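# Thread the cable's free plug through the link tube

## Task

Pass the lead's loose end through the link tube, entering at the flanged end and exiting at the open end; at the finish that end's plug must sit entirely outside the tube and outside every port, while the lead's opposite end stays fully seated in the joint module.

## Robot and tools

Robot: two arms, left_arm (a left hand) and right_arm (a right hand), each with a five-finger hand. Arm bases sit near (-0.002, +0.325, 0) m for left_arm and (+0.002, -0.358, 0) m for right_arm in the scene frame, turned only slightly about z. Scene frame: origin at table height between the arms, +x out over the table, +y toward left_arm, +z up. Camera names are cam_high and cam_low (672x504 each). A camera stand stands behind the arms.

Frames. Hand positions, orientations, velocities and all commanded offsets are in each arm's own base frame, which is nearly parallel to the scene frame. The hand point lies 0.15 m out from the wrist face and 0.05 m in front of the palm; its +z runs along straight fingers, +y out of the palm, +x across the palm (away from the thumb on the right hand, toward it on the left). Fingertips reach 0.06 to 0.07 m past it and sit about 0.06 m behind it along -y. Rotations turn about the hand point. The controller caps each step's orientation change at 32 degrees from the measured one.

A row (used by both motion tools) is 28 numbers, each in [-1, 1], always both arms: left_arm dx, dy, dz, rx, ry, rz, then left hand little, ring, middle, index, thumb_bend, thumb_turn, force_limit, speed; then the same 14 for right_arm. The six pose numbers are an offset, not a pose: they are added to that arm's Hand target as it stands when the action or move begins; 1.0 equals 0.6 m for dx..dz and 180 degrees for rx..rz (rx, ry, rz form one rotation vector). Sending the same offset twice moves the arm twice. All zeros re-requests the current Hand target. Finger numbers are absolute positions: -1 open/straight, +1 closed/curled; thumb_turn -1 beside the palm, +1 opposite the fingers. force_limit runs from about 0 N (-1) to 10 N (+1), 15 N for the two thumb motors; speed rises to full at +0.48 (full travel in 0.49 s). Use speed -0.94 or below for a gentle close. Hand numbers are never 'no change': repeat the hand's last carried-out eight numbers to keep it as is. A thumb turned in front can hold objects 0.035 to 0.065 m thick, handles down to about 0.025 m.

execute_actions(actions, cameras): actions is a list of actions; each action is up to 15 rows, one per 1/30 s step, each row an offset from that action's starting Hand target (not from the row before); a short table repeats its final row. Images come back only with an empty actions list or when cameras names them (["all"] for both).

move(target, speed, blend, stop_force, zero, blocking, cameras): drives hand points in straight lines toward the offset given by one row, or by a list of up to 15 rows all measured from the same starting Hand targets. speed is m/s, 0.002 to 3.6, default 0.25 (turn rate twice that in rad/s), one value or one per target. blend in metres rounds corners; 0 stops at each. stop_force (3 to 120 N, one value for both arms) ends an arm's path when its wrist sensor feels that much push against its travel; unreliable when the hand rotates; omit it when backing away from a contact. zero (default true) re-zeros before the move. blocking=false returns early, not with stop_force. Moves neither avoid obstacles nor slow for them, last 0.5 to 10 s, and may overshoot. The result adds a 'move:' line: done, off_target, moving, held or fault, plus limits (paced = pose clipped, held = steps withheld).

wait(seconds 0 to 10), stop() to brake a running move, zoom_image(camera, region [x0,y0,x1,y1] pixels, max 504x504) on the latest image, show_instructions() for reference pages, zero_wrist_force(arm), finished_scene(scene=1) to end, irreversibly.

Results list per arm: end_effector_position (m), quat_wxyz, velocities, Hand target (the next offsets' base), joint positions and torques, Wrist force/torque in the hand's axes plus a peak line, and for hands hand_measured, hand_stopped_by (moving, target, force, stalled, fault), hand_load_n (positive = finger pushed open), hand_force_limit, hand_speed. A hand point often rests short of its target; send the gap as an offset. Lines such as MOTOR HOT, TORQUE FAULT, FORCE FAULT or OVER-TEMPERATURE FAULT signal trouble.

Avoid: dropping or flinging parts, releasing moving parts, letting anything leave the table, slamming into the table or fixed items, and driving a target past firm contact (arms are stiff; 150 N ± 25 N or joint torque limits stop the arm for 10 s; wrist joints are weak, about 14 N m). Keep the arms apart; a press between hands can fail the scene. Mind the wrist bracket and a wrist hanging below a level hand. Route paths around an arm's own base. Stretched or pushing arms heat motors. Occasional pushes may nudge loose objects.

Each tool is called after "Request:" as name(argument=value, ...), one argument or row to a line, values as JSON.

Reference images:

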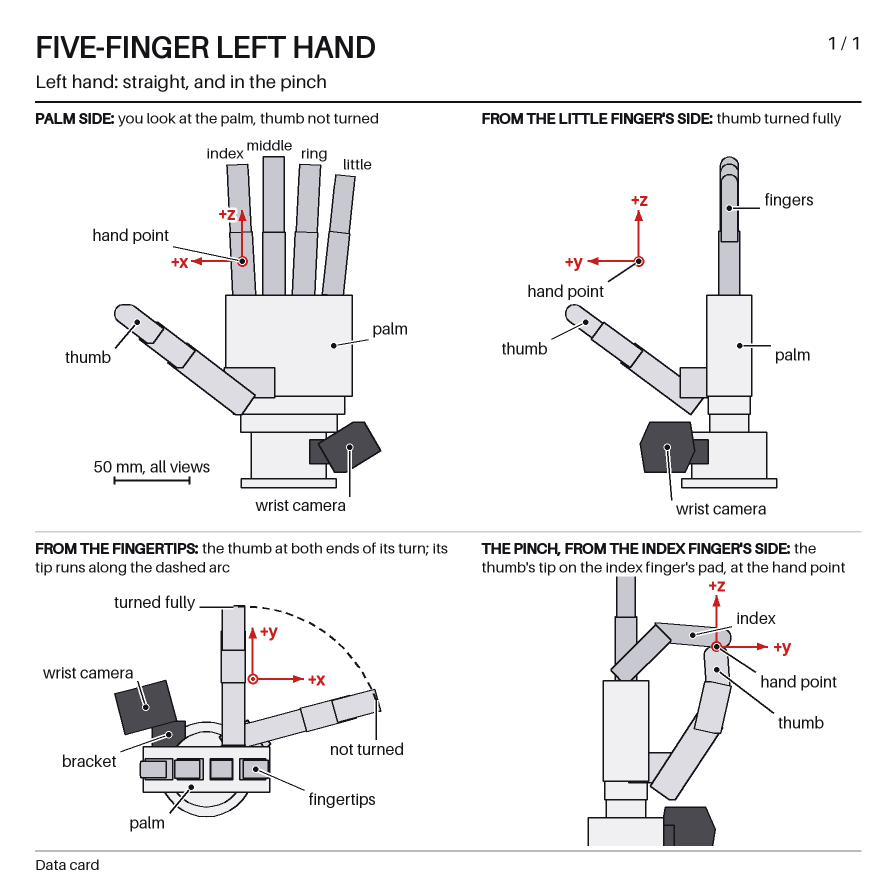

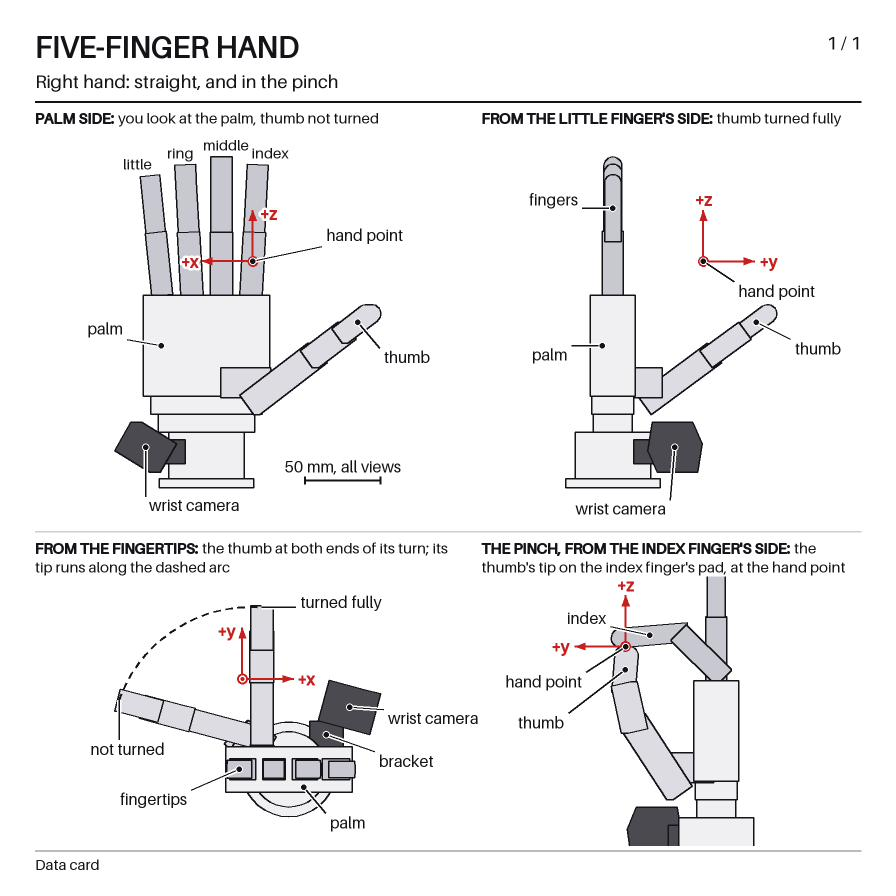

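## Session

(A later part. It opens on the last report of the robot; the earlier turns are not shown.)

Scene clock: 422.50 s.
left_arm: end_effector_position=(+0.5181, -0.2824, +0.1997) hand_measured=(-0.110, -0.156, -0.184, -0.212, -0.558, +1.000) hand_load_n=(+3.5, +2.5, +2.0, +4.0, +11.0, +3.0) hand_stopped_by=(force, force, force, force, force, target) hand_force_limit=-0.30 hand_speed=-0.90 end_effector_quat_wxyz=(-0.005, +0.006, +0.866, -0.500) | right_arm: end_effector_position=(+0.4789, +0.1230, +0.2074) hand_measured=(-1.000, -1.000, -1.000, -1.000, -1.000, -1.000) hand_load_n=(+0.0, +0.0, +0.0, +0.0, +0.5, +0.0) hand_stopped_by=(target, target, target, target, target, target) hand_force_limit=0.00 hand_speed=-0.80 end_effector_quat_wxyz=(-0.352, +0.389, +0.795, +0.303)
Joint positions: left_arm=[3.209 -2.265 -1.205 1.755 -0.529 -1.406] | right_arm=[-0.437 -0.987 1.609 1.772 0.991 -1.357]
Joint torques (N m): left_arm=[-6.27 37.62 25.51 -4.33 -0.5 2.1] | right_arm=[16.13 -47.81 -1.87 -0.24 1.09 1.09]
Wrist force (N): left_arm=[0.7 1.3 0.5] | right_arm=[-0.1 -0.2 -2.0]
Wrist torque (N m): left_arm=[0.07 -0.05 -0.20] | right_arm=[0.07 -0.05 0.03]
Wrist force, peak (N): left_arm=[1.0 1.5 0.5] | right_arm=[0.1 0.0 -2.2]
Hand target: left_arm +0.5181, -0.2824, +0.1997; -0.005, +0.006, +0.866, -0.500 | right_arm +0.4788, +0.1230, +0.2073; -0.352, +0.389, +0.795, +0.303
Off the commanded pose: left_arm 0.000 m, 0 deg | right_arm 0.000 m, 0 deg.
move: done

Request:
move(
  target=[0,0,0,0,0,0,0.5,0.5,0.5,0.5,0.4,1,-0.3,-0.9,-0.391,-0.035,-0.162,-0.434,0.178,0.107,-1,-1,-1,-1,-1,1,0,0],
  speed=0.3,
  cameras=["all"],
)

Request:
zoom_image(
  camera="cam_high",
  region=[180, 120, 340, 240],
)

Request:
zoom_image(
  camera="cam_low",
  region=[60, 140, 240, 280],
)

Scene clock: 430.50 s.
left_arm: end_effector_position=(+0.5181, -0.2824, +0.1997) hand_measured=(-0.110, -0.156, -0.184, -0.212, -0.558, +1.000) hand_load_n=(+3.5, +2.5, +2.0, +4.0, +11.0, +3.5) hand_stopped_by=(force, force, force, force, force, target) hand_force_limit=-0.30 hand_speed=-0.90 end_effector_quat_wxyz=(-0.005, +0.006, +0.866, -0.500) | right_arm: end_effector_position=(+0.2443, +0.1020, +0.1101) hand_measured=(-1.000, -1.000, -1.000, -1.000, -1.000, +1.000) hand_load_n=(+0.0, +0.0, +0.0, +0.0, +0.0, +0.0) hand_stopped_by=(target, target, target, target, target, target) hand_force_limit=0.00 hand_speed=0.00 end_effector_quat_wxyz=(-0.264, +0.457, +0.736, -0.424)
Joint positions: left_arm=[3.209 -2.265 -1.205 1.755 -0.529 -1.406] | right_arm=[0.19 -0.967 1.877 1.689 1.803 -0.139]
Joint torques (N m): left_arm=[-0.17 37.78 25.52 -4.32 -0.48 2.03] | right_arm=[14.45 -28.49 2.69 5.66 1.74 1.13]
Wrist force (N): left_arm=[0.9 1.4 0.5] | right_arm=[-0.2 -1.2 -1.8]
Wrist torque (N m): left_arm=[0.08 -0.07 -0.20] | right_arm=[0.34 -0.44 0.25]
Wrist force, peak (N): left_arm=[1.0 1.5 0.6] | right_arm=[0.4 -1.2 -2.9]
Hand target: left_arm +0.5181, -0.2824, +0.1997; -0.005, +0.006, +0.866, -0.500 | right_arm +0.2442, +0.1020, +0.1101; -0.264, +0.457, +0.736, -0.424
Off the commanded pose: left_arm 0.000 m, 0 deg | right_arm 0.000 m, 0 deg.
move: done

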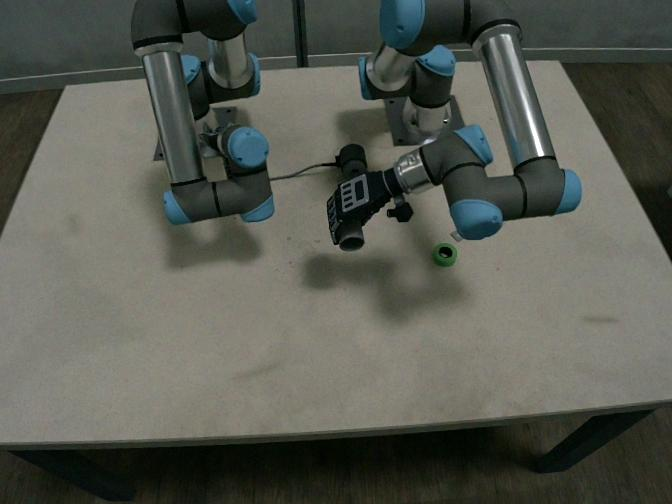

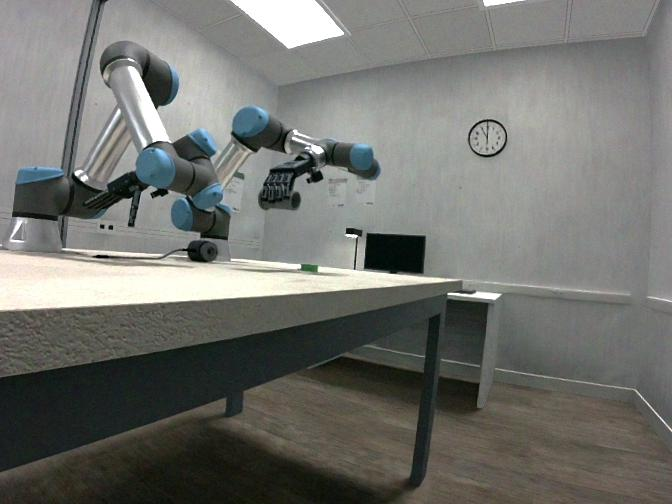

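Scaled by 3.150 from the camera's 672x504 image, which has a finer 960x720 frame.

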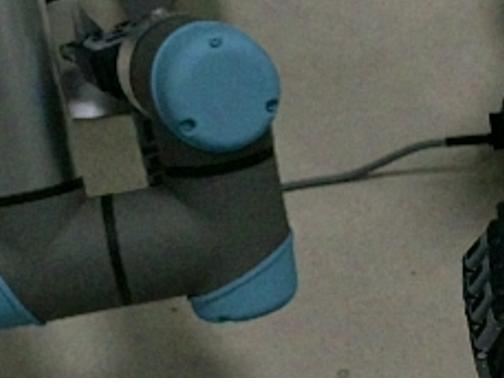

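Scaled by 2.800 from the camera's 672x504 image, which has a finer 960x720 frame.

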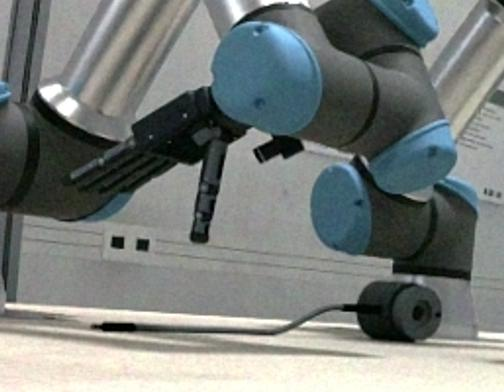

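Request:
move(
  target=[0,0,0,0,0,0,0.5,0.5,0.5,0.5,0.4,1,-0.3,-0.9,0.023,0,-0.1,0,0,-0.039,-1,-1,-1,-1,-1,1,0,0],
  speed=0.15,
  cameras=["all"],
)

Request:
zoom_image(
  camera="cam_low",
  region=[70, 190, 170, 270],
)

Request:
zoom_image(
  camera="cam_high",
  region=[180, 120, 300, 240],
)

Scene clock: 444.00 s.
left_arm: end_effector_position=(+0.5181, -0.2824, +0.1997) hand_measured=(-0.110, -0.156, -0.184, -0.212, -0.558, +1.000) hand_load_n=(+3.0, +2.5, +1.5, +4.0, +11.5, +3.5) hand_stopped_by=(force, force, force, force, force, target) hand_force_limit=-0.30 hand_speed=-0.90 end_effector_quat_wxyz=(-0.005, +0.006, +0.866, -0.500) | right_arm: end_effector_position=(+0.2580, +0.1020, +0.0502) hand_measured=(-1.000, -1.000, -1.000, -1.000, -1.000, +1.000) hand_load_n=(+0.0, +0.0, +0.0, +0.0, +0.0, +0.0) hand_stopped_by=(target, target, target, target, target, target) hand_force_limit=0.00 hand_speed=0.00 end_effector_quat_wxyz=(-0.289, +0.501, +0.707, -0.407)
Joint positions: left_arm=[3.209 -2.265 -1.205 1.755 -0.529 -1.406] | right_arm=[0.136 -0.824 1.836 1.596 1.744 -0.103]
Joint torques (N m): left_arm=[3.73 37.87 25.55 -4.23 -0.52 1.88] | right_arm=[-13.77 -32.25 -20.53 -0.47 -0.9 1.25]
Wrist force (N): left_arm=[0.8 1.0 0.7] | right_arm=[-0.2 -0.7 -1.6]
Wrist torque (N m): left_arm=[0.02 -0.06 -0.18] | right_arm=[0.35 -0.46 0.31]
Wrist force, peak (N): left_arm=[0.9 1.4 0.6] | right_arm=[0.3 -1.9 -2.0]
Hand target: left_arm +0.5181, -0.2824, +0.1997; -0.005, +0.006, +0.866, -0.500 | right_arm +0.2580, +0.1020, +0.0501; -0.289, +0.501, +0.707, -0.407
Off the commanded pose: left_arm 0.000 m, 0 deg | right_arm 0.000 m, 0 deg.
move: done

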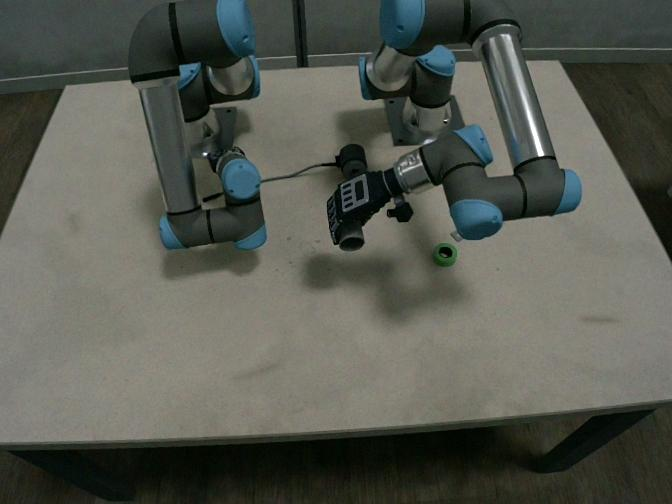

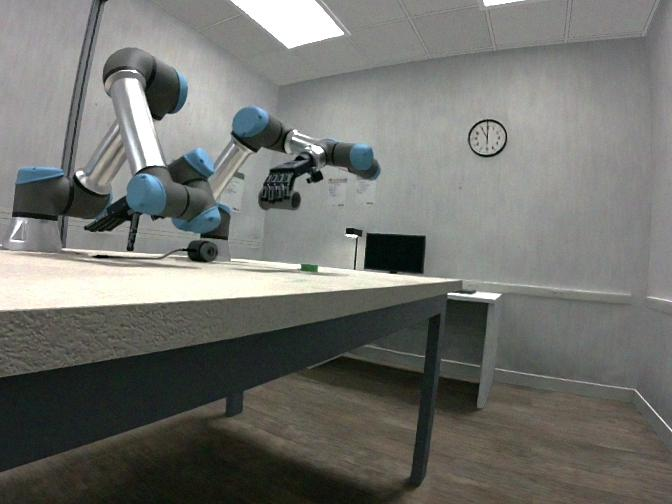

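Scaled by 5.040 from the camera's 672x504 image, which has a finer 960x720 frame.

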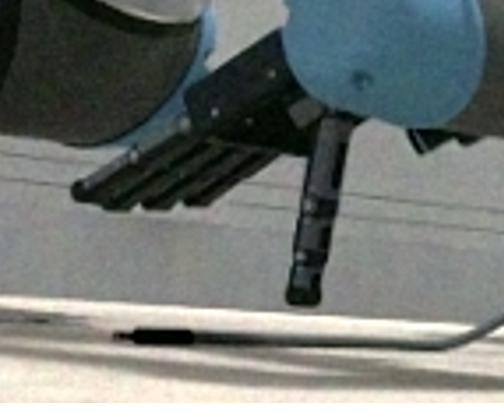

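Scaled by 4.200 from the camera's 672x504 image, which has a finer 960x720 frame.

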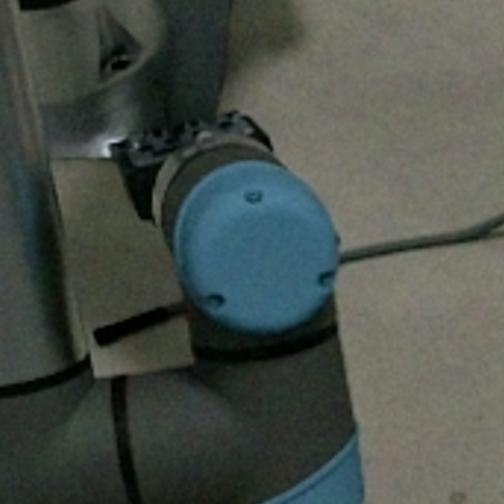

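Request:
move(
  target=[0,0,0,0,0,0,0.5,0.5,0.5,0.5,0.4,1,-0.3,-0.9,0,0,-0.033,-0.009,0.026,0,-1,-1,0,0,-0.3,1,0,0],
  speed=0.1,
  cameras=["all"],
)

Request:
zoom_image(
  camera="cam_low",
  region=[70, 200, 150, 270],
)

Request:
zoom_image(
  camera="cam_high",
  region=[180, 120, 300, 240],
)

Scene clock: 485.90 s.
left_arm: end_effector_position=(+0.5181, -0.2824, +0.1997) hand_measured=(-0.110, -0.156, -0.184, -0.212, -0.558, +1.000) hand_load_n=(+3.0, +2.5, +1.5, +4.0, +11.5, +3.0) hand_stopped_by=(force, force, force, force, force, target) hand_force_limit=-0.30 hand_speed=-0.90 end_effector_quat_wxyz=(-0.005, +0.006, +0.866, -0.500) | right_arm: end_effector_position=(+0.2580, +0.1020, +0.0304) hand_measured=(-1.000, -1.000, +0.000, +0.000, -0.300, +1.000) hand_load_n=(+0.0, +0.0, +0.0, +0.0, +0.0, +0.0) hand_stopped_by=(target, target, target, target, target, target) hand_force_limit=0.00 hand_speed=0.00 end_effector_quat_wxyz=(-0.311, +0.488, +0.689, -0.437)
Joint positions: left_arm=[3.209 -2.265 -1.205 1.755 -0.529 -1.406] | right_arm=[0.142 -0.73 1.803 1.622 1.746 -0.085]
Joint torques (N m): left_arm=[4.3 38.28 25.07 -4.24 -0.45 1.86] | right_arm=[15.14 -33.01 -19.11 5.4 0.96 1.18]
Wrist force (N): left_arm=[0.9 1.1 0.4] | right_arm=[-0.5 -1.8 -1.3]
Wrist torque (N m): left_arm=[0.05 -0.08 -0.18] | right_arm=[0.21 -0.41 0.29]
Wrist force, peak (N): left_arm=[0.8 1.5 0.7] | right_arm=[-0.1 -1.4 -2.0]
Hand target: left_arm +0.5181, -0.2824, +0.1997; -0.005, +0.006, +0.866, -0.500 | right_arm +0.2580, +0.1020, +0.0303; -0.311, +0.488, +0.689, -0.437
Off the commanded pose: left_arm 0.000 m, 0 deg | right_arm 0.000 m, 0 deg.
move: done

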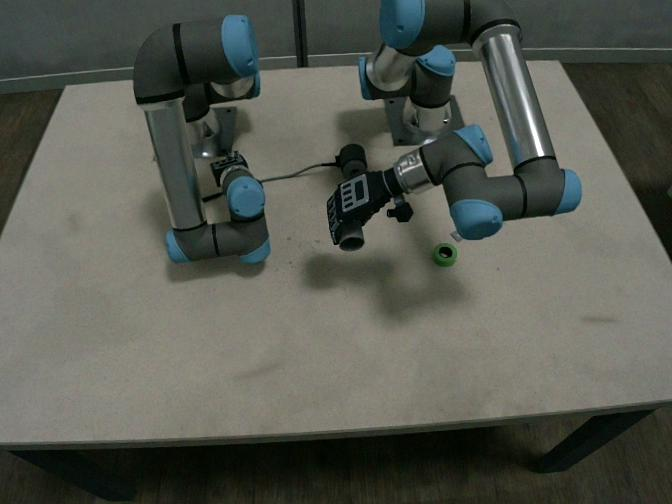

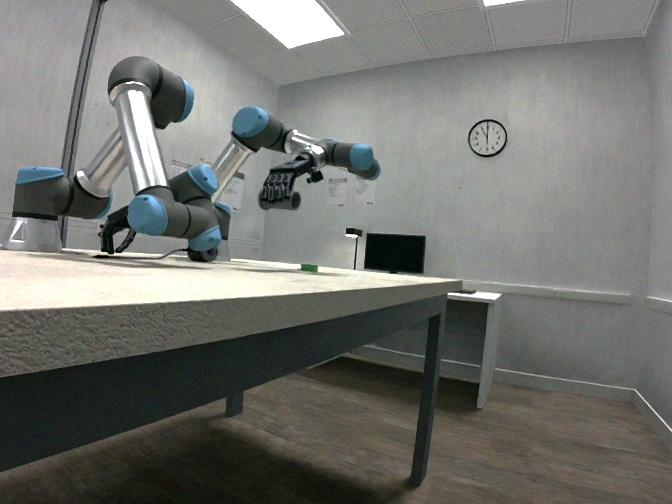

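Scaled by 6.300 from the camera's 672x504 image, which has a finer 960x720 frame.

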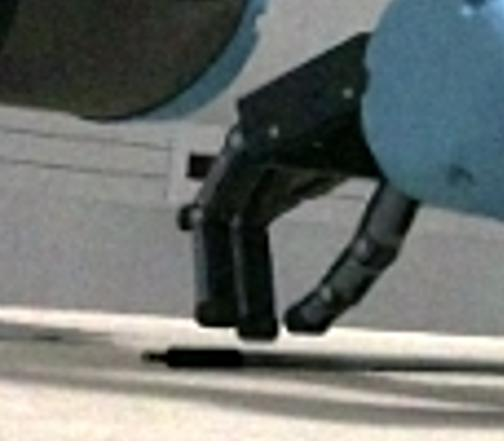

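Scaled by 4.200 from the camera's 672x504 image, which has a finer 960x720 frame.

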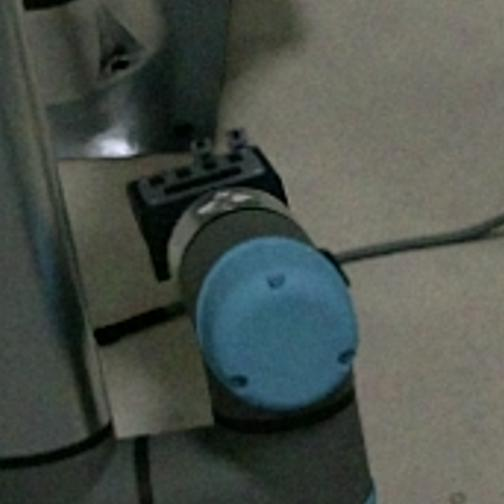

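Request:
move(
  target=[0,0,0,0,0,0,0.5,0.5,0.5,0.5,0.4,1,-0.3,-0.9,-0.0067,-0.002,-0.021,0,0,0,-1,-1,0,0,-0.3,1,0,0],
  speed=0.06,
  stop_force=6,
  cameras=["all"],
)

Request:
zoom_image(
  camera="cam_low",
  region=[80, 220, 140, 270],
)

Scene clock: 510.57 s.
left_arm: end_effector_position=(+0.5181, -0.2824, +0.1997) hand_measured=(-0.110, -0.156, -0.184, -0.212, -0.558, +1.000) hand_load_n=(+3.0, +2.5, +2.0, +4.0, +11.0, +3.5) hand_stopped_by=(force, force, force, force, force, target) hand_force_limit=-0.30 hand_speed=-0.90 end_effector_quat_wxyz=(-0.005, +0.006, +0.866, -0.500) | right_arm: end_effector_position=(+0.2548, +0.1011, +0.0202) hand_measured=(-1.000, -1.000, +0.000, +0.000, -0.300, +1.000) hand_load_n=(+0.0, +0.0, -1.0, +0.0, +0.0, +0.0) hand_stopped_by=(target, target, target, target, target, target) hand_force_limit=0.00 hand_speed=0.00 end_effector_quat_wxyz=(-0.311, +0.488, +0.689, -0.437)
Joint positions: left_arm=[3.209 -2.265 -1.205 1.755 -0.529 -1.406] | right_arm=[0.141 -0.712 1.809 1.598 1.747 -0.085]
Joint torques (N m): left_arm=[4.07 38.55 24.86 -4.2 -0.48 1.62] | right_arm=[15.24 -48.51 -19.22 3.34 -0.34 0.76]
Wrist force (N): left_arm=[0.7 1.1 0.8] | right_arm=[0.0 -8.1 -4.4]
Wrist torque (N m): left_arm=[0.03 -0.04 -0.20] | right_arm=[0.22 -0.35 0.15]
Wrist force, peak (N): left_arm=[0.8 1.4 0.8] | right_arm=[-1.8 -13.7 -9.1]
Hand target: left_arm +0.5181, -0.2824, +0.1997; -0.005, +0.006, +0.866, -0.500 | right_arm +0.2548, +0.1011, +0.0202; -0.311, +0.488, +0.689, -0.437 (not the last commanded pose)
Off the commanded pose: left_arm 0.000 m, 0 deg | right_arm 0.003 m, 0 deg.
move: contact (right_arm)

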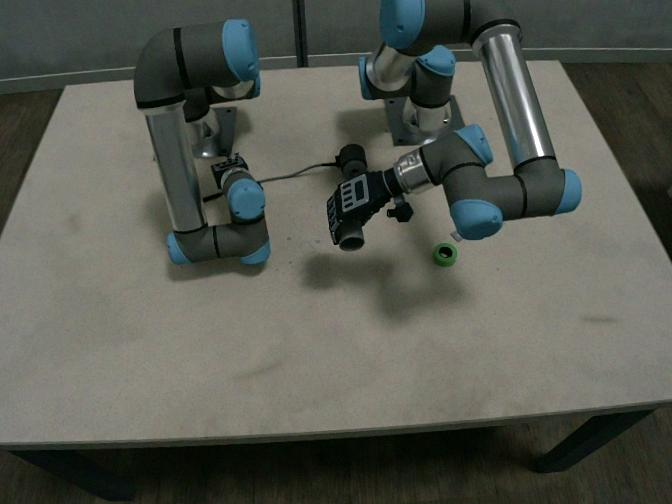

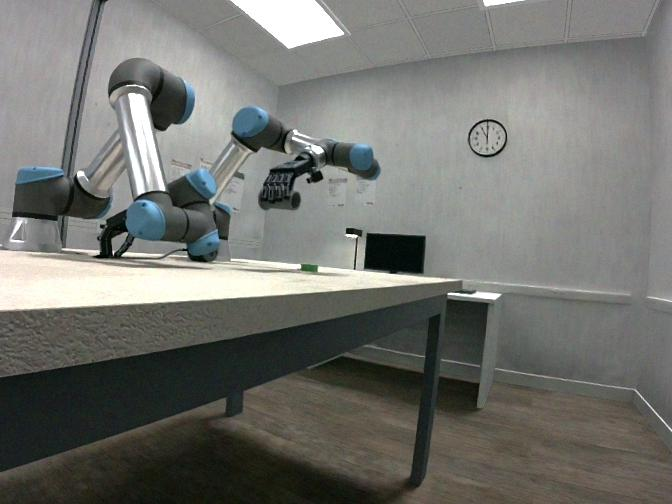

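Scaled by 8.400 from the camera's 672x504 image, which has a finer 960x720 frame.

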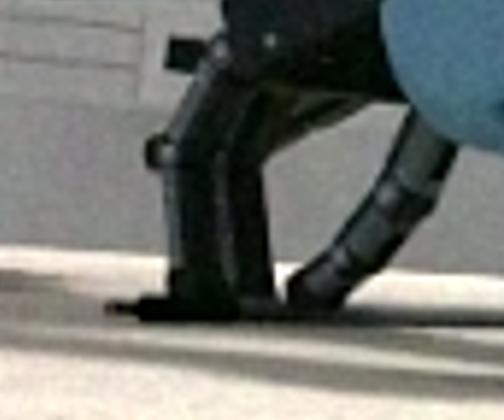

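Request:
move(
  target=[
    [0,0,0,0,0,0,0.5,0.5,0.5,0.5,0.4,1,-0.3,-0.9,0,0,0.003,0,0,0,-1,-1,0.12,0.15,-0.3,1,-0.6,-0.5],
  ],
  speed=0.06,
)

Request:
move(
  target=[
    [0,0,0,0,0,0,0.5,0.5,0.5,0.5,0.4,1,-0.3,-0.9,0,0,-0.016,0,0,0,-1,-1,0.12,0.15,-0.3,1,-0.6,-0.5],
  ],
  speed=0.03,
  stop_force=5,
  cameras=["all"],
)

Request:
zoom_image(
  camera="cam_low",
  region=[80, 220, 140, 270],
)

Scene clock: 516.37 s.
left_arm: end_effector_position=(+0.5181, -0.2824, +0.1997) hand_measured=(-0.110, -0.156, -0.184, -0.212, -0.558, +1.000) hand_load_n=(+3.0, +2.5, +2.0, +4.0, +11.0, +3.0) hand_stopped_by=(force, force, force, force, force, target) hand_force_limit=-0.30 hand_speed=-0.90 end_effector_quat_wxyz=(-0.005, +0.006, +0.866, -0.500) | right_arm: end_effector_position=(+0.2548, +0.1011, +0.0219) hand_measured=(-1.000, -1.000, +0.120, +0.150, -0.300, +1.000) hand_load_n=(+0.0, +0.0, +0.0, +0.0, +0.0, +0.0) hand_stopped_by=(target, target, target, target, target, target) hand_force_limit=-0.60 hand_speed=-0.50 end_effector_quat_wxyz=(-0.311, +0.488, +0.689, -0.437)
Joint positions: left_arm=[3.209 -2.265 -1.205 1.755 -0.529 -1.406] | right_arm=[0.141 -0.716 1.81 1.601 1.747 -0.085]
Joint torques (N m): left_arm=[4.46 38.48 24.8 -4.21 -0.42 1.74] | right_arm=[14.96 -50.1 4.76 5.84 -0.35 0.75]
Wrist force (N): left_arm=[0.8 1.1 0.5] | right_arm=[-0.5 -1.4 -1.2]
Wrist torque (N m): left_arm=[0.04 -0.06 -0.19] | right_arm=[0.23 -0.43 0.31]
Wrist force, peak (N): left_arm=[0.7 1.4 0.7] | right_arm=[-0.3 -8.8 -5.0]
Hand target: left_arm +0.5181, -0.2824, +0.1997; -0.005, +0.006, +0.866, -0.500 | right_arm +0.2548, +0.1011, +0.0220; -0.311, +0.488, +0.689, -0.437
Off the commanded pose: left_arm 0.000 m, 0 deg | right_arm 0.000 m, 0 deg.
move: done

Scene clock: 517.67 s.
left_arm: end_effector_position=(+0.5181, -0.2824, +0.1997) hand_measured=(-0.110, -0.156, -0.184, -0.212, -0.558, +1.000) hand_load_n=(+3.0, +2.5, +2.0, +4.0, +11.5, +3.5) hand_stopped_by=(force, force, force, force, force, target) hand_force_limit=-0.30 hand_speed=-0.90 end_effector_quat_wxyz=(-0.005, +0.006, +0.866, -0.500) | right_arm: end_effector_position=(+0.2547, +0.1011, +0.0192) hand_measured=(-1.000, -1.000, +0.120, +0.150, -0.300, +1.000) hand_load_n=(+0.0, +0.0, -0.5, +0.0, +0.0, +0.0) hand_stopped_by=(target, target, target, target, target, target) hand_force_limit=-0.60 hand_speed=-0.50 end_effector_quat_wxyz=(-0.311, +0.488, +0.689, -0.437)
Joint positions: left_arm=[3.209 -2.265 -1.205 1.755 -0.529 -1.406] | right_arm=[0.141 -0.71 1.809 1.596 1.747 -0.085]
Joint torques (N m): left_arm=[4.42 38.2 24.79 -4.17 -0.45 1.71] | right_arm=[14.94 -49.25 4.72 2.79 -0.34 0.77]
Wrist force (N): left_arm=[0.8 1.2 0.7] | right_arm=[-0.5 -6.7 -2.5]
Wrist torque (N m): left_arm=[0.04 -0.04 -0.20] | right_arm=[0.19 -0.39 0.19]
Wrist force, peak (N): left_arm=[1.1 1.3 0.7] | right_arm=[-0.7 -13.8 -5.4]
Hand target: left_arm +0.5181, -0.2824, +0.1997; -0.005, +0.006, +0.866, -0.500 | right_arm +0.2547, +0.1011, +0.0192; -0.311, +0.488, +0.689, -0.437 (not the last commanded pose)
Off the commanded pose: left_arm 0.000 m, 0 deg | right_arm 0.007 m, 0 deg.
move: contact (right_arm)

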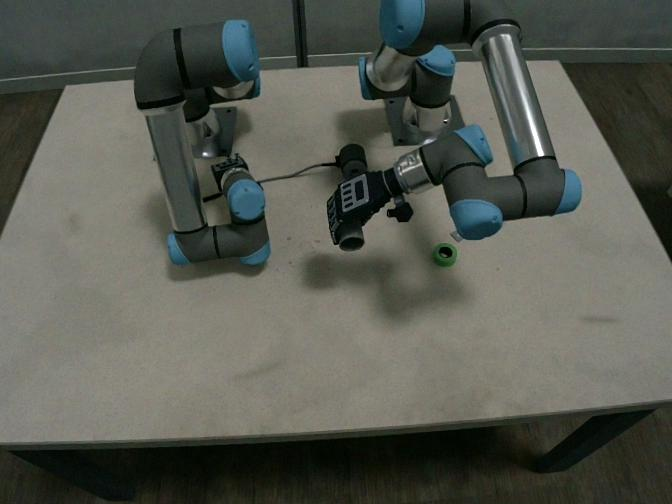

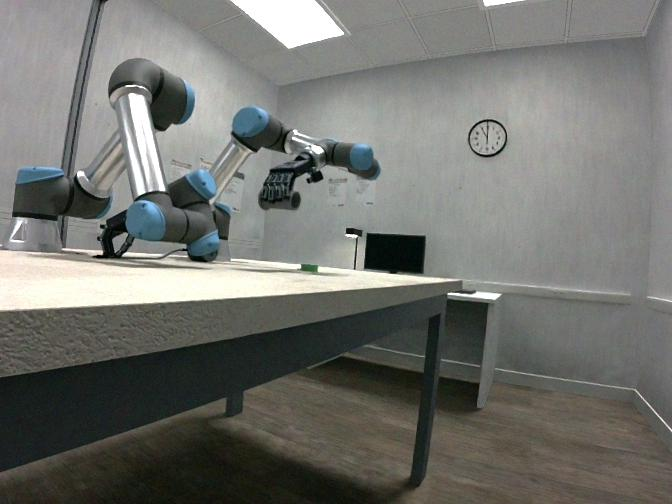

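Scaled by 8.400 from the camera's 672x504 image, which has a finer 960x720 frame.

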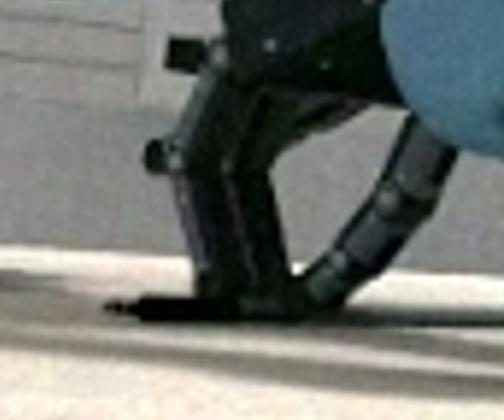

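Request:
move(
  target=[
    [0,0,0,0,0,0,0.5,0.5,0.5,0.5,0.4,1,-0.3,-0.9,0,0,0.017,0,0,0,-1,-1,-0.15,-0.1,-0.3,1,-0.6,0],
    [0,0,0,0,0,0,0.5,0.5,0.5,0.5,0.4,1,-0.3,-0.9,-0.0125,-0.0043,0.017,0,0,0,-1,-1,-0.15,-0.1,-0.3,1,-0.6,0],
  ],
  speed=0.06,
)

Request:
move(
  target=[
    [0,0,0,0,0,0,0.5,0.5,0.5,0.5,0.4,1,-0.3,-0.9,0,0,-0.02,0,0,0,-1,-1,-0.15,-0.1,-0.3,1,-0.6,0],
  ],
  speed=0.02,
  stop_force=4,
  cameras=["all"],
)

Request:
zoom_image(
  camera="cam_low",
  region=[80, 220, 140, 270],
)

Scene clock: 527.37 s.
left_arm: end_effector_position=(+0.5181, -0.2824, +0.1997) hand_measured=(-0.110, -0.156, -0.184, -0.212, -0.558, +1.000) hand_load_n=(+3.5, +2.5, +1.5, +4.0, +11.0, +3.5) hand_stopped_by=(force, force, force, force, force, target) hand_force_limit=-0.30 hand_speed=-0.90 end_effector_quat_wxyz=(-0.005, +0.006, +0.866, -0.500) | right_arm: end_effector_position=(+0.2473, +0.0985, +0.0294) hand_measured=(-1.000, -1.000, -0.150, -0.100, -0.300, +1.000) hand_load_n=(+0.0, +0.0, +0.0, +0.0, +0.0, +0.0) hand_stopped_by=(target, target, target, target, target, target) hand_force_limit=-0.60 hand_speed=0.00 end_effector_quat_wxyz=(-0.311, +0.488, +0.689, -0.437)
Joint positions: left_arm=[3.209 -2.265 -1.205 1.755 -0.529 -1.406] | right_arm=[0.138 -0.741 1.838 1.598 1.75 -0.087]
Joint torques (N m): left_arm=[4.52 38.47 24.79 -4.16 -0.36 1.55] | right_arm=[-13.07 -49.48 4.84 0.1 0.98 -1.05]
Wrist force (N): left_arm=[0.7 1.4 0.7] | right_arm=[-0.4 -1.2 -1.2]
Wrist torque (N m): left_arm=[0.06 -0.03 -0.20] | right_arm=[0.27 -0.40 0.31]
Wrist force, peak (N): left_arm=[0.9 1.3 0.8] | right_arm=[-0.5 -12.4 -12.5]
Hand target: left_arm +0.5181, -0.2824, +0.1997; -0.005, +0.006, +0.866, -0.500 | right_arm +0.2472, +0.0985, +0.0294; -0.311, +0.488, +0.689, -0.437
Off the commanded pose: left_arm 0.000 m, 0 deg | right_arm 0.000 m, 0 deg.
move: done

Scene clock: 529.07 s.
left_arm: end_effector_position=(+0.5181, -0.2824, +0.1997) hand_measured=(-0.110, -0.156, -0.184, -0.212, -0.558, +1.000) hand_load_n=(+3.5, +2.5, +1.5, +4.0, +11.0, +3.0) hand_stopped_by=(force, force, force, force, force, target) hand_force_limit=-0.30 hand_speed=-0.90 end_effector_quat_wxyz=(-0.005, +0.006, +0.866, -0.500) | right_arm: end_effector_position=(+0.2472, +0.0985, +0.0199) hand_measured=(-1.000, -1.000, -0.150, -0.100, -0.300, +1.000) hand_load_n=(+0.0, +0.0, +0.0, -0.5, -0.5, +0.0) hand_stopped_by=(target, target, target, target, target, target) hand_force_limit=-0.60 hand_speed=0.00 end_effector_quat_wxyz=(-0.311, +0.488, +0.689, -0.437)
Joint positions: left_arm=[3.209 -2.265 -1.205 1.755 -0.529 -1.406] | right_arm=[0.138 -0.72 1.834 1.581 1.75 -0.087]
Joint torques (N m): left_arm=[4.55 38.32 24.66 -4.17 -0.27 1.62] | right_arm=[-8.04 -49.1 5.73 3.8 0.97 -0.98]
Wrist force (N): left_arm=[0.9 1.2 0.6] | right_arm=[-0.3 -4.4 -3.6]
Wrist torque (N m): left_arm=[0.05 -0.06 -0.19] | right_arm=[0.28 -0.38 0.26]
Wrist force, peak (N): left_arm=[0.8 1.4 0.7] | right_arm=[-1.1 -13.1 -9.4]
Hand target: left_arm +0.5181, -0.2824, +0.1997; -0.005, +0.006, +0.866, -0.500 | right_arm +0.2472, +0.0985, +0.0199; -0.311, +0.488, +0.689, -0.437 (not the last commanded pose)
Off the commanded pose: left_arm 0.000 m, 0 deg | right_arm 0.002 m, 0 deg.
move: contact (right_arm)

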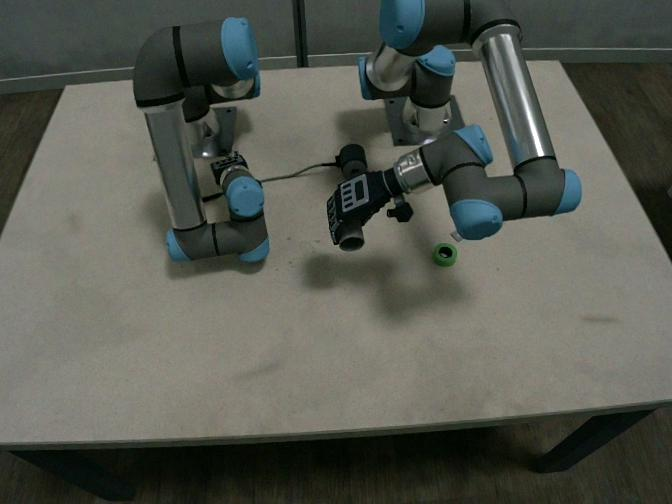

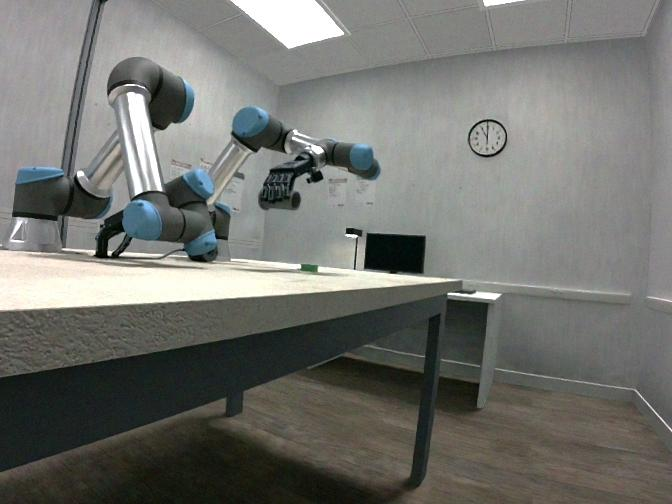

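Scaled by 8.400 from the camera's 672x504 image, which has a finer 960x720 frame.

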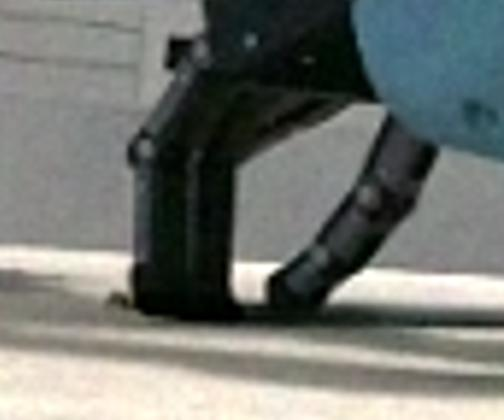

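Request:
zoom_image(
  camera="cam_low",
  region=[85, 245, 125, 265],
)

Request:
zoom_image(
  camera="cam_high",
  region=[190, 150, 290, 220],
)

Scaled by 12.600 from the camera's 672x504 image, which has a finer 960x720 frame.

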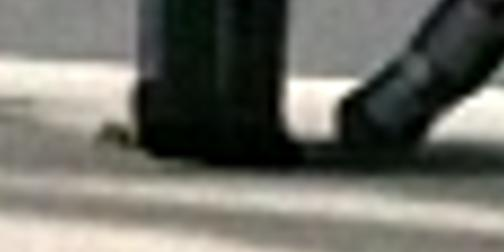

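Scaled by 5.040 from the camera's 672x504 image, which has a finer 960x720 frame.

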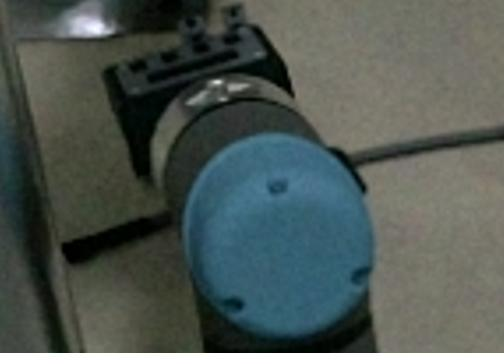

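Request:
move(
  target=[
    [0,0,0,0,0,0,0.5,0.5,0.5,0.5,0.4,1,-0.3,-0.9,0,0,0.012,0,0,0,-1,-1,0,0,-0.3,1,-0.6,0],
    [0,0,0,0,0,0,0.5,0.5,0.5,0.5,0.4,1,-0.3,-0.9,0.0095,0.0033,0.012,0,0,0,-1,-1,0,0,-0.3,1,-0.6,0],
  ],
  speed=0.06,
)

Request:
move(
  target=[
    [0,0,-0,0,0,0,0.5,0.5,0.5,0.5,0.4,1,-0.3,-0.9,0,0,-0.008,0,0,0,-1,-1,0.08,0.1,-0.15,1,-0.6,0],
  ],
  speed=0.02,
  stop_force=4,
)

Request:
move(
  target=[
    [0,0,-0,0,0,0,0.5,0.5,0.5,0.5,0.4,1,-0.3,-0.9,0,0,-0.02,0,0,0,-1,-1,0.08,0.1,-0.15,1,-0.6,0],
  ],
  speed=0.015,
  stop_force=3.5,
  cameras=["all"],
)

Request:
zoom_image(
  camera="cam_low",
  region=[85, 235, 125, 265],
)

Scene clock: 569.80 s.
left_arm: end_effector_position=(+0.5181, -0.2824, +0.1997) hand_measured=(-0.110, -0.156, -0.184, -0.212, -0.558, +1.000) hand_load_n=(+3.5, +2.5, +2.0, +4.0, +11.0, +3.0) hand_stopped_by=(force, force, force, force, force, target) hand_force_limit=-0.30 hand_speed=-0.90 end_effector_quat_wxyz=(-0.005, +0.006, +0.866, -0.500) | right_arm: end_effector_position=(+0.2528, +0.1004, +0.0271) hand_measured=(-1.000, -1.000, -0.070, +0.000, -0.300, +1.000) hand_load_n=(+0.0, +0.0, +0.0, +0.0, +0.0, +0.0) hand_stopped_by=(target, target, force, target, target, target) hand_force_limit=-0.60 hand_speed=0.00 end_effector_quat_wxyz=(-0.311, +0.488, +0.689, -0.437)
Joint positions: left_arm=[3.209 -2.265 -1.205 1.755 -0.529 -1.406] | right_arm=[0.141 -0.729 1.819 1.606 1.748 -0.086]
Joint torques (N m): left_arm=[4.62 38.14 24.45 -4.11 -0.45 1.48] | right_arm=[15.48 -35.51 -19.28 5.83 -0.42 0.75]
Wrist force (N): left_arm=[0.7 1.0 0.6] | right_arm=[-0.5 -1.4 -1.3]
Wrist torque (N m): left_arm=[0.02 -0.05 -0.19] | right_arm=[0.24 -0.41 0.30]
Wrist force, peak (N): left_arm=[0.8 1.4 0.7] | right_arm=[-0.4 -11.4 -1.8]
Hand target: left_arm +0.5181, -0.2824, +0.1997; -0.005, +0.006, +0.866, -0.500 | right_arm +0.2529, +0.1005, +0.0271; -0.311, +0.488, +0.689, -0.437
Off the commanded pose: left_arm 0.000 m, 0 deg | right_arm 0.000 m, 0 deg.
move: done

Scene clock: 571.20 s.
left_arm: end_effector_position=(+0.5181, -0.2824, +0.1997) hand_measured=(-0.110, -0.156, -0.184, -0.212, -0.558, +1.000) hand_load_n=(+3.5, +2.5, +1.5, +4.0, +11.0, +3.5) hand_stopped_by=(force, force, force, force, force, target) hand_force_limit=-0.30 hand_speed=-0.90 end_effector_quat_wxyz=(-0.005, +0.006, +0.866, -0.500) | right_arm: end_effector_position=(+0.2529, +0.1005, +0.0223) hand_measured=(-1.000, -1.000, +0.080, +0.100, -0.150, +1.000) hand_load_n=(+0.0, +0.0, +0.0, +0.0, +0.0, +0.0) hand_stopped_by=(target, target, target, target, target, target) hand_force_limit=-0.60 hand_speed=0.00 end_effector_quat_wxyz=(-0.311, +0.488, +0.689, -0.437)
Joint positions: left_arm=[3.209 -2.265 -1.205 1.755 -0.529 -1.406] | right_arm=[0.141 -0.718 1.816 1.598 1.748 -0.086]
Joint torques (N m): left_arm=[4.5 38.82 24.98 -4.09 -0.37 1.44] | right_arm=[15.62 -35.12 -18.96 -0.26 -0.31 0.71]
Wrist force (N): left_arm=[0.9 1.2 0.6] | right_arm=[-0.3 -1.3 -1.4]
Wrist torque (N m): left_arm=[0.04 -0.07 -0.18] | right_arm=[0.27 -0.44 0.32]
Wrist force, peak (N): left_arm=[0.9 1.4 0.9] | right_arm=[-0.6 -1.5 -1.4]
Hand target: left_arm +0.5181, -0.2824, +0.1997; -0.005, +0.006, +0.866, -0.500 | right_arm +0.2529, +0.1005, +0.0223; -0.311, +0.488, +0.689, -0.437
Off the commanded pose: left_arm 0.000 m, 0 deg | right_arm 0.000 m, 0 deg.
move: done

Scene clock: 572.63 s.
left_arm: end_effector_position=(+0.5181, -0.2824, +0.1997) hand_measured=(-0.110, -0.156, -0.184, -0.212, -0.558, +1.000) hand_load_n=(+3.0, +2.5, +2.0, +4.0, +11.0, +3.0) hand_stopped_by=(force, force, force, force, force, target) hand_force_limit=-0.30 hand_speed=-0.90 end_effector_quat_wxyz=(-0.005, +0.006, +0.866, -0.500) | right_arm: end_effector_position=(+0.2529, +0.1005, +0.0197) hand_measured=(-1.000, -1.000, +0.080, +0.100, -0.150, +1.000) hand_load_n=(+0.0, +0.0, -0.5, +0.0, +0.0, +0.0) hand_stopped_by=(target, target, target, target, target, target) hand_force_limit=-0.60 hand_speed=0.00 end_effector_quat_wxyz=(-0.311, +0.488, +0.689, -0.437)
Joint positions: left_arm=[3.209 -2.265 -1.205 1.755 -0.529 -1.406] | right_arm=[0.141 -0.713 1.815 1.593 1.748 -0.086]
Joint torques (N m): left_arm=[4.27 38.46 24.68 -4.14 -0.32 1.4] | right_arm=[14.88 -49.65 4.69 3.55 -0.38 0.79]
Wrist force (N): left_arm=[0.7 1.2 0.7] | right_arm=[-0.7 -5.0 -2.2]
Wrist torque (N m): left_arm=[0.04 -0.04 -0.19] | right_arm=[0.24 -0.37 0.22]
Wrist force, peak (N): left_arm=[0.8 1.3 0.6] | right_arm=[-0.9 -13.1 -5.9]
Hand target: left_arm +0.5181, -0.2824, +0.1997; -0.005, +0.006, +0.866, -0.500 | right_arm +0.2529, +0.1005, +0.0197; -0.311, +0.488, +0.689, -0.437 (not the last commanded pose)
Off the commanded pose: left_arm 0.000 m, 0 deg | right_arm 0.009 m, 0 deg.
move: contact (right_arm)

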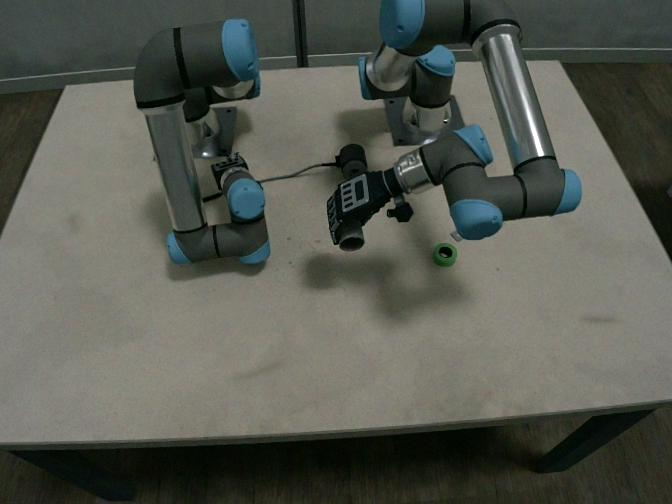

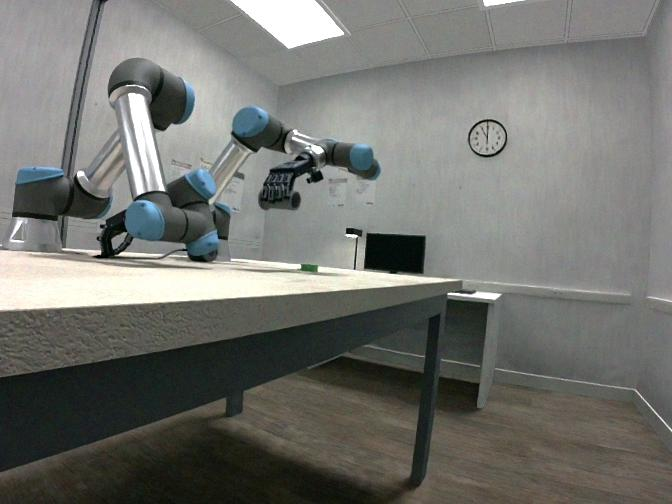

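Scaled by 12.600 from the camera's 672x504 image, which has a finer 960x720 frame.

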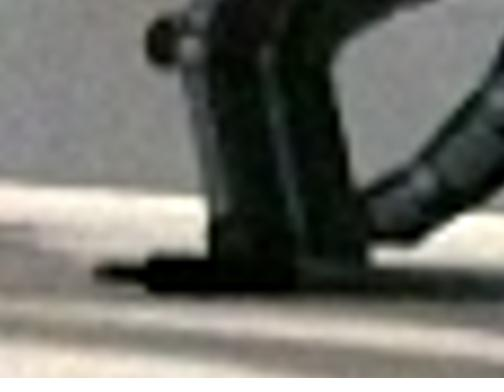

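Request:
move(
  target=[
    [0,0,0.002,0,0,0,0.5,0.5,0.5,0.5,0.4,1,-0.3,-0.9,0,0,0.002,0,0,0,-1,-1,0.17,0.15,-0.22,1,-0.6,-0.3],
  ],
  speed=0.02,
)

Request:
move(
  target=[
    [0,0,-0.002,0,0,0,0.5,0.5,0.5,0.5,0.4,1,-0.3,-0.9,0,0,-0.02,0,0,0,-1,-1,0.17,0.15,-0.22,1,-0.6,-0.3],
  ],
  speed=0.015,
  stop_force=3.5,
  cameras=["all"],
)

Request:
zoom_image(
  camera="cam_low",
  region=[85, 235, 125, 265],
)

Scene clock: 598.80 s.
left_arm: end_effector_position=(+0.5181, -0.2824, +0.2008) hand_measured=(-0.110, -0.156, -0.184, -0.212, -0.558, +1.000) hand_load_n=(+3.0, +2.5, +2.0, +4.0, +11.0, +3.5) hand_stopped_by=(force, force, force, force, force, target) hand_force_limit=-0.30 hand_speed=-0.90 end_effector_quat_wxyz=(-0.005, +0.006, +0.866, -0.500) | right_arm: end_effector_position=(+0.2529, +0.1005, +0.0209) hand_measured=(-1.000, -1.000, +0.170, +0.150, -0.220, +1.000) hand_load_n=(+0.0, +0.0, +0.0, +0.0, +0.5, +0.0) hand_stopped_by=(target, target, target, target, target, target) hand_force_limit=-0.60 hand_speed=-0.30 end_effector_quat_wxyz=(-0.311, +0.488, +0.689, -0.437)
Joint positions: left_arm=[3.209 -2.264 -1.204 1.752 -0.529 -1.406] | right_arm=[0.141 -0.715 1.816 1.595 1.748 -0.086]
Joint torques (N m): left_arm=[4.68 52.93 24.83 -3.99 -0.37 1.06] | right_arm=[13.54 -49.23 5.03 5.48 -0.43 0.72]
Wrist force (N): left_arm=[0.8 1.1 0.7] | right_arm=[-0.5 -1.3 -1.3]
Wrist torque (N m): left_arm=[0.02 -0.05 -0.18] | right_arm=[0.26 -0.42 0.31]
Wrist force, peak (N): left_arm=[0.9 1.3 0.7] | right_arm=[-0.8 -6.1 -3.1]
Hand target: left_arm +0.5181, -0.2824, +0.2009; -0.005, +0.006, +0.866, -0.500 | right_arm +0.2529, +0.1005, +0.0209; -0.311, +0.488, +0.689, -0.437
Off the commanded pose: left_arm 0.000 m, 0 deg | right_arm 0.000 m, 0 deg.
move: done

Scene clock: 600.33 s.
left_arm: end_effector_position=(+0.5181, -0.2824, +0.1997) hand_measured=(-0.110, -0.156, -0.184, -0.212, -0.558, +1.000) hand_load_n=(+3.0, +2.5, +2.0, +4.0, +11.5, +3.5) hand_stopped_by=(force, force, force, force, force, target) hand_force_limit=-0.30 hand_speed=-0.90 end_effector_quat_wxyz=(-0.005, +0.006, +0.866, -0.500) | right_arm: end_effector_position=(+0.2528, +0.1004, +0.0185) hand_measured=(-1.000, -1.000, +0.170, +0.150, -0.220, +1.000) hand_load_n=(+0.0, +0.0, +0.0, +0.0, +0.5, +0.0) hand_stopped_by=(target, target, target, target, target, target) hand_force_limit=-0.60 hand_speed=-0.30 end_effector_quat_wxyz=(-0.311, +0.488, +0.689, -0.437)
Joint positions: left_arm=[3.209 -2.265 -1.205 1.755 -0.529 -1.406] | right_arm=[0.141 -0.71 1.815 1.591 1.748 -0.086]
Joint torques (N m): left_arm=[4.27 37.81 5.84 -0.56 -0.34 1.25] | right_arm=[13.06 -49.69 4.86 3.82 -0.4 0.71]
Wrist force (N): left_arm=[0.9 1.1 0.5] | right_arm=[-0.4 -4.5 -2.1]
Wrist torque (N m): left_arm=[0.03 -0.07 -0.19] | right_arm=[0.21 -0.40 0.25]
Wrist force, peak (N): left_arm=[0.8 1.4 0.7] | right_arm=[-0.6 -14.2 -4.6]
Hand target: left_arm +0.5181, -0.2824, +0.1997; -0.005, +0.006, +0.866, -0.500 | right_arm +0.2528, +0.1004, +0.0185; -0.311, +0.488, +0.689, -0.437 (not the last commanded pose)
Off the commanded pose: left_arm 0.000 m, 0 deg | right_arm 0.010 m, 0 deg.
move: contact (right_arm)

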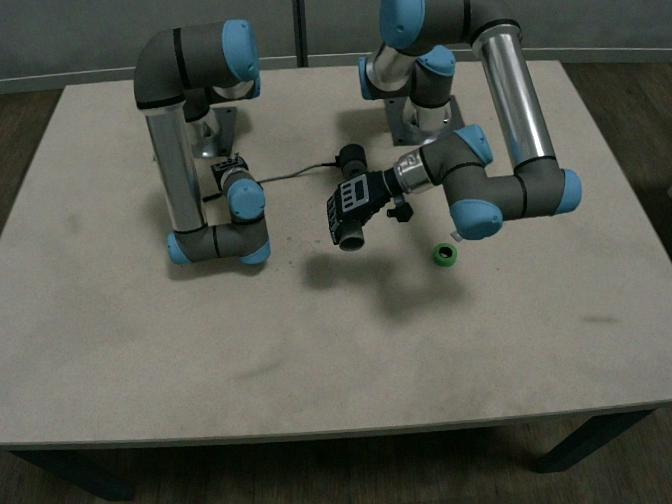

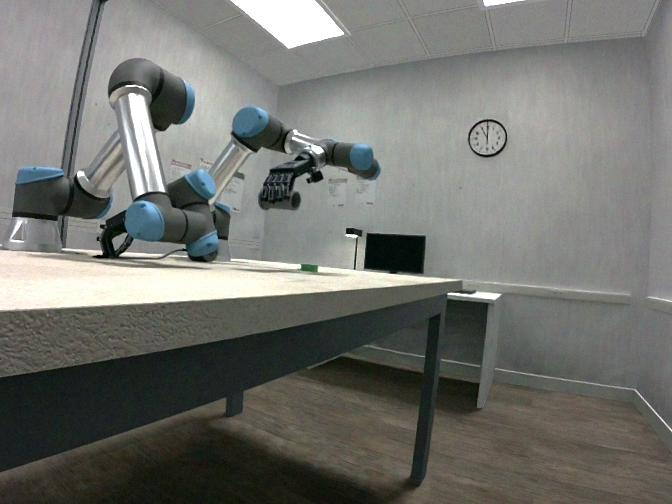

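Scaled by 12.600 from the camera's 672x504 image, which has a finer 960x720 frame.

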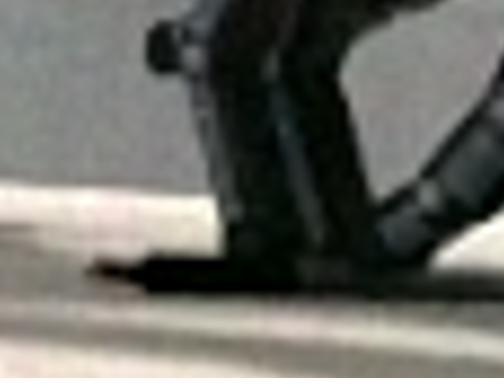

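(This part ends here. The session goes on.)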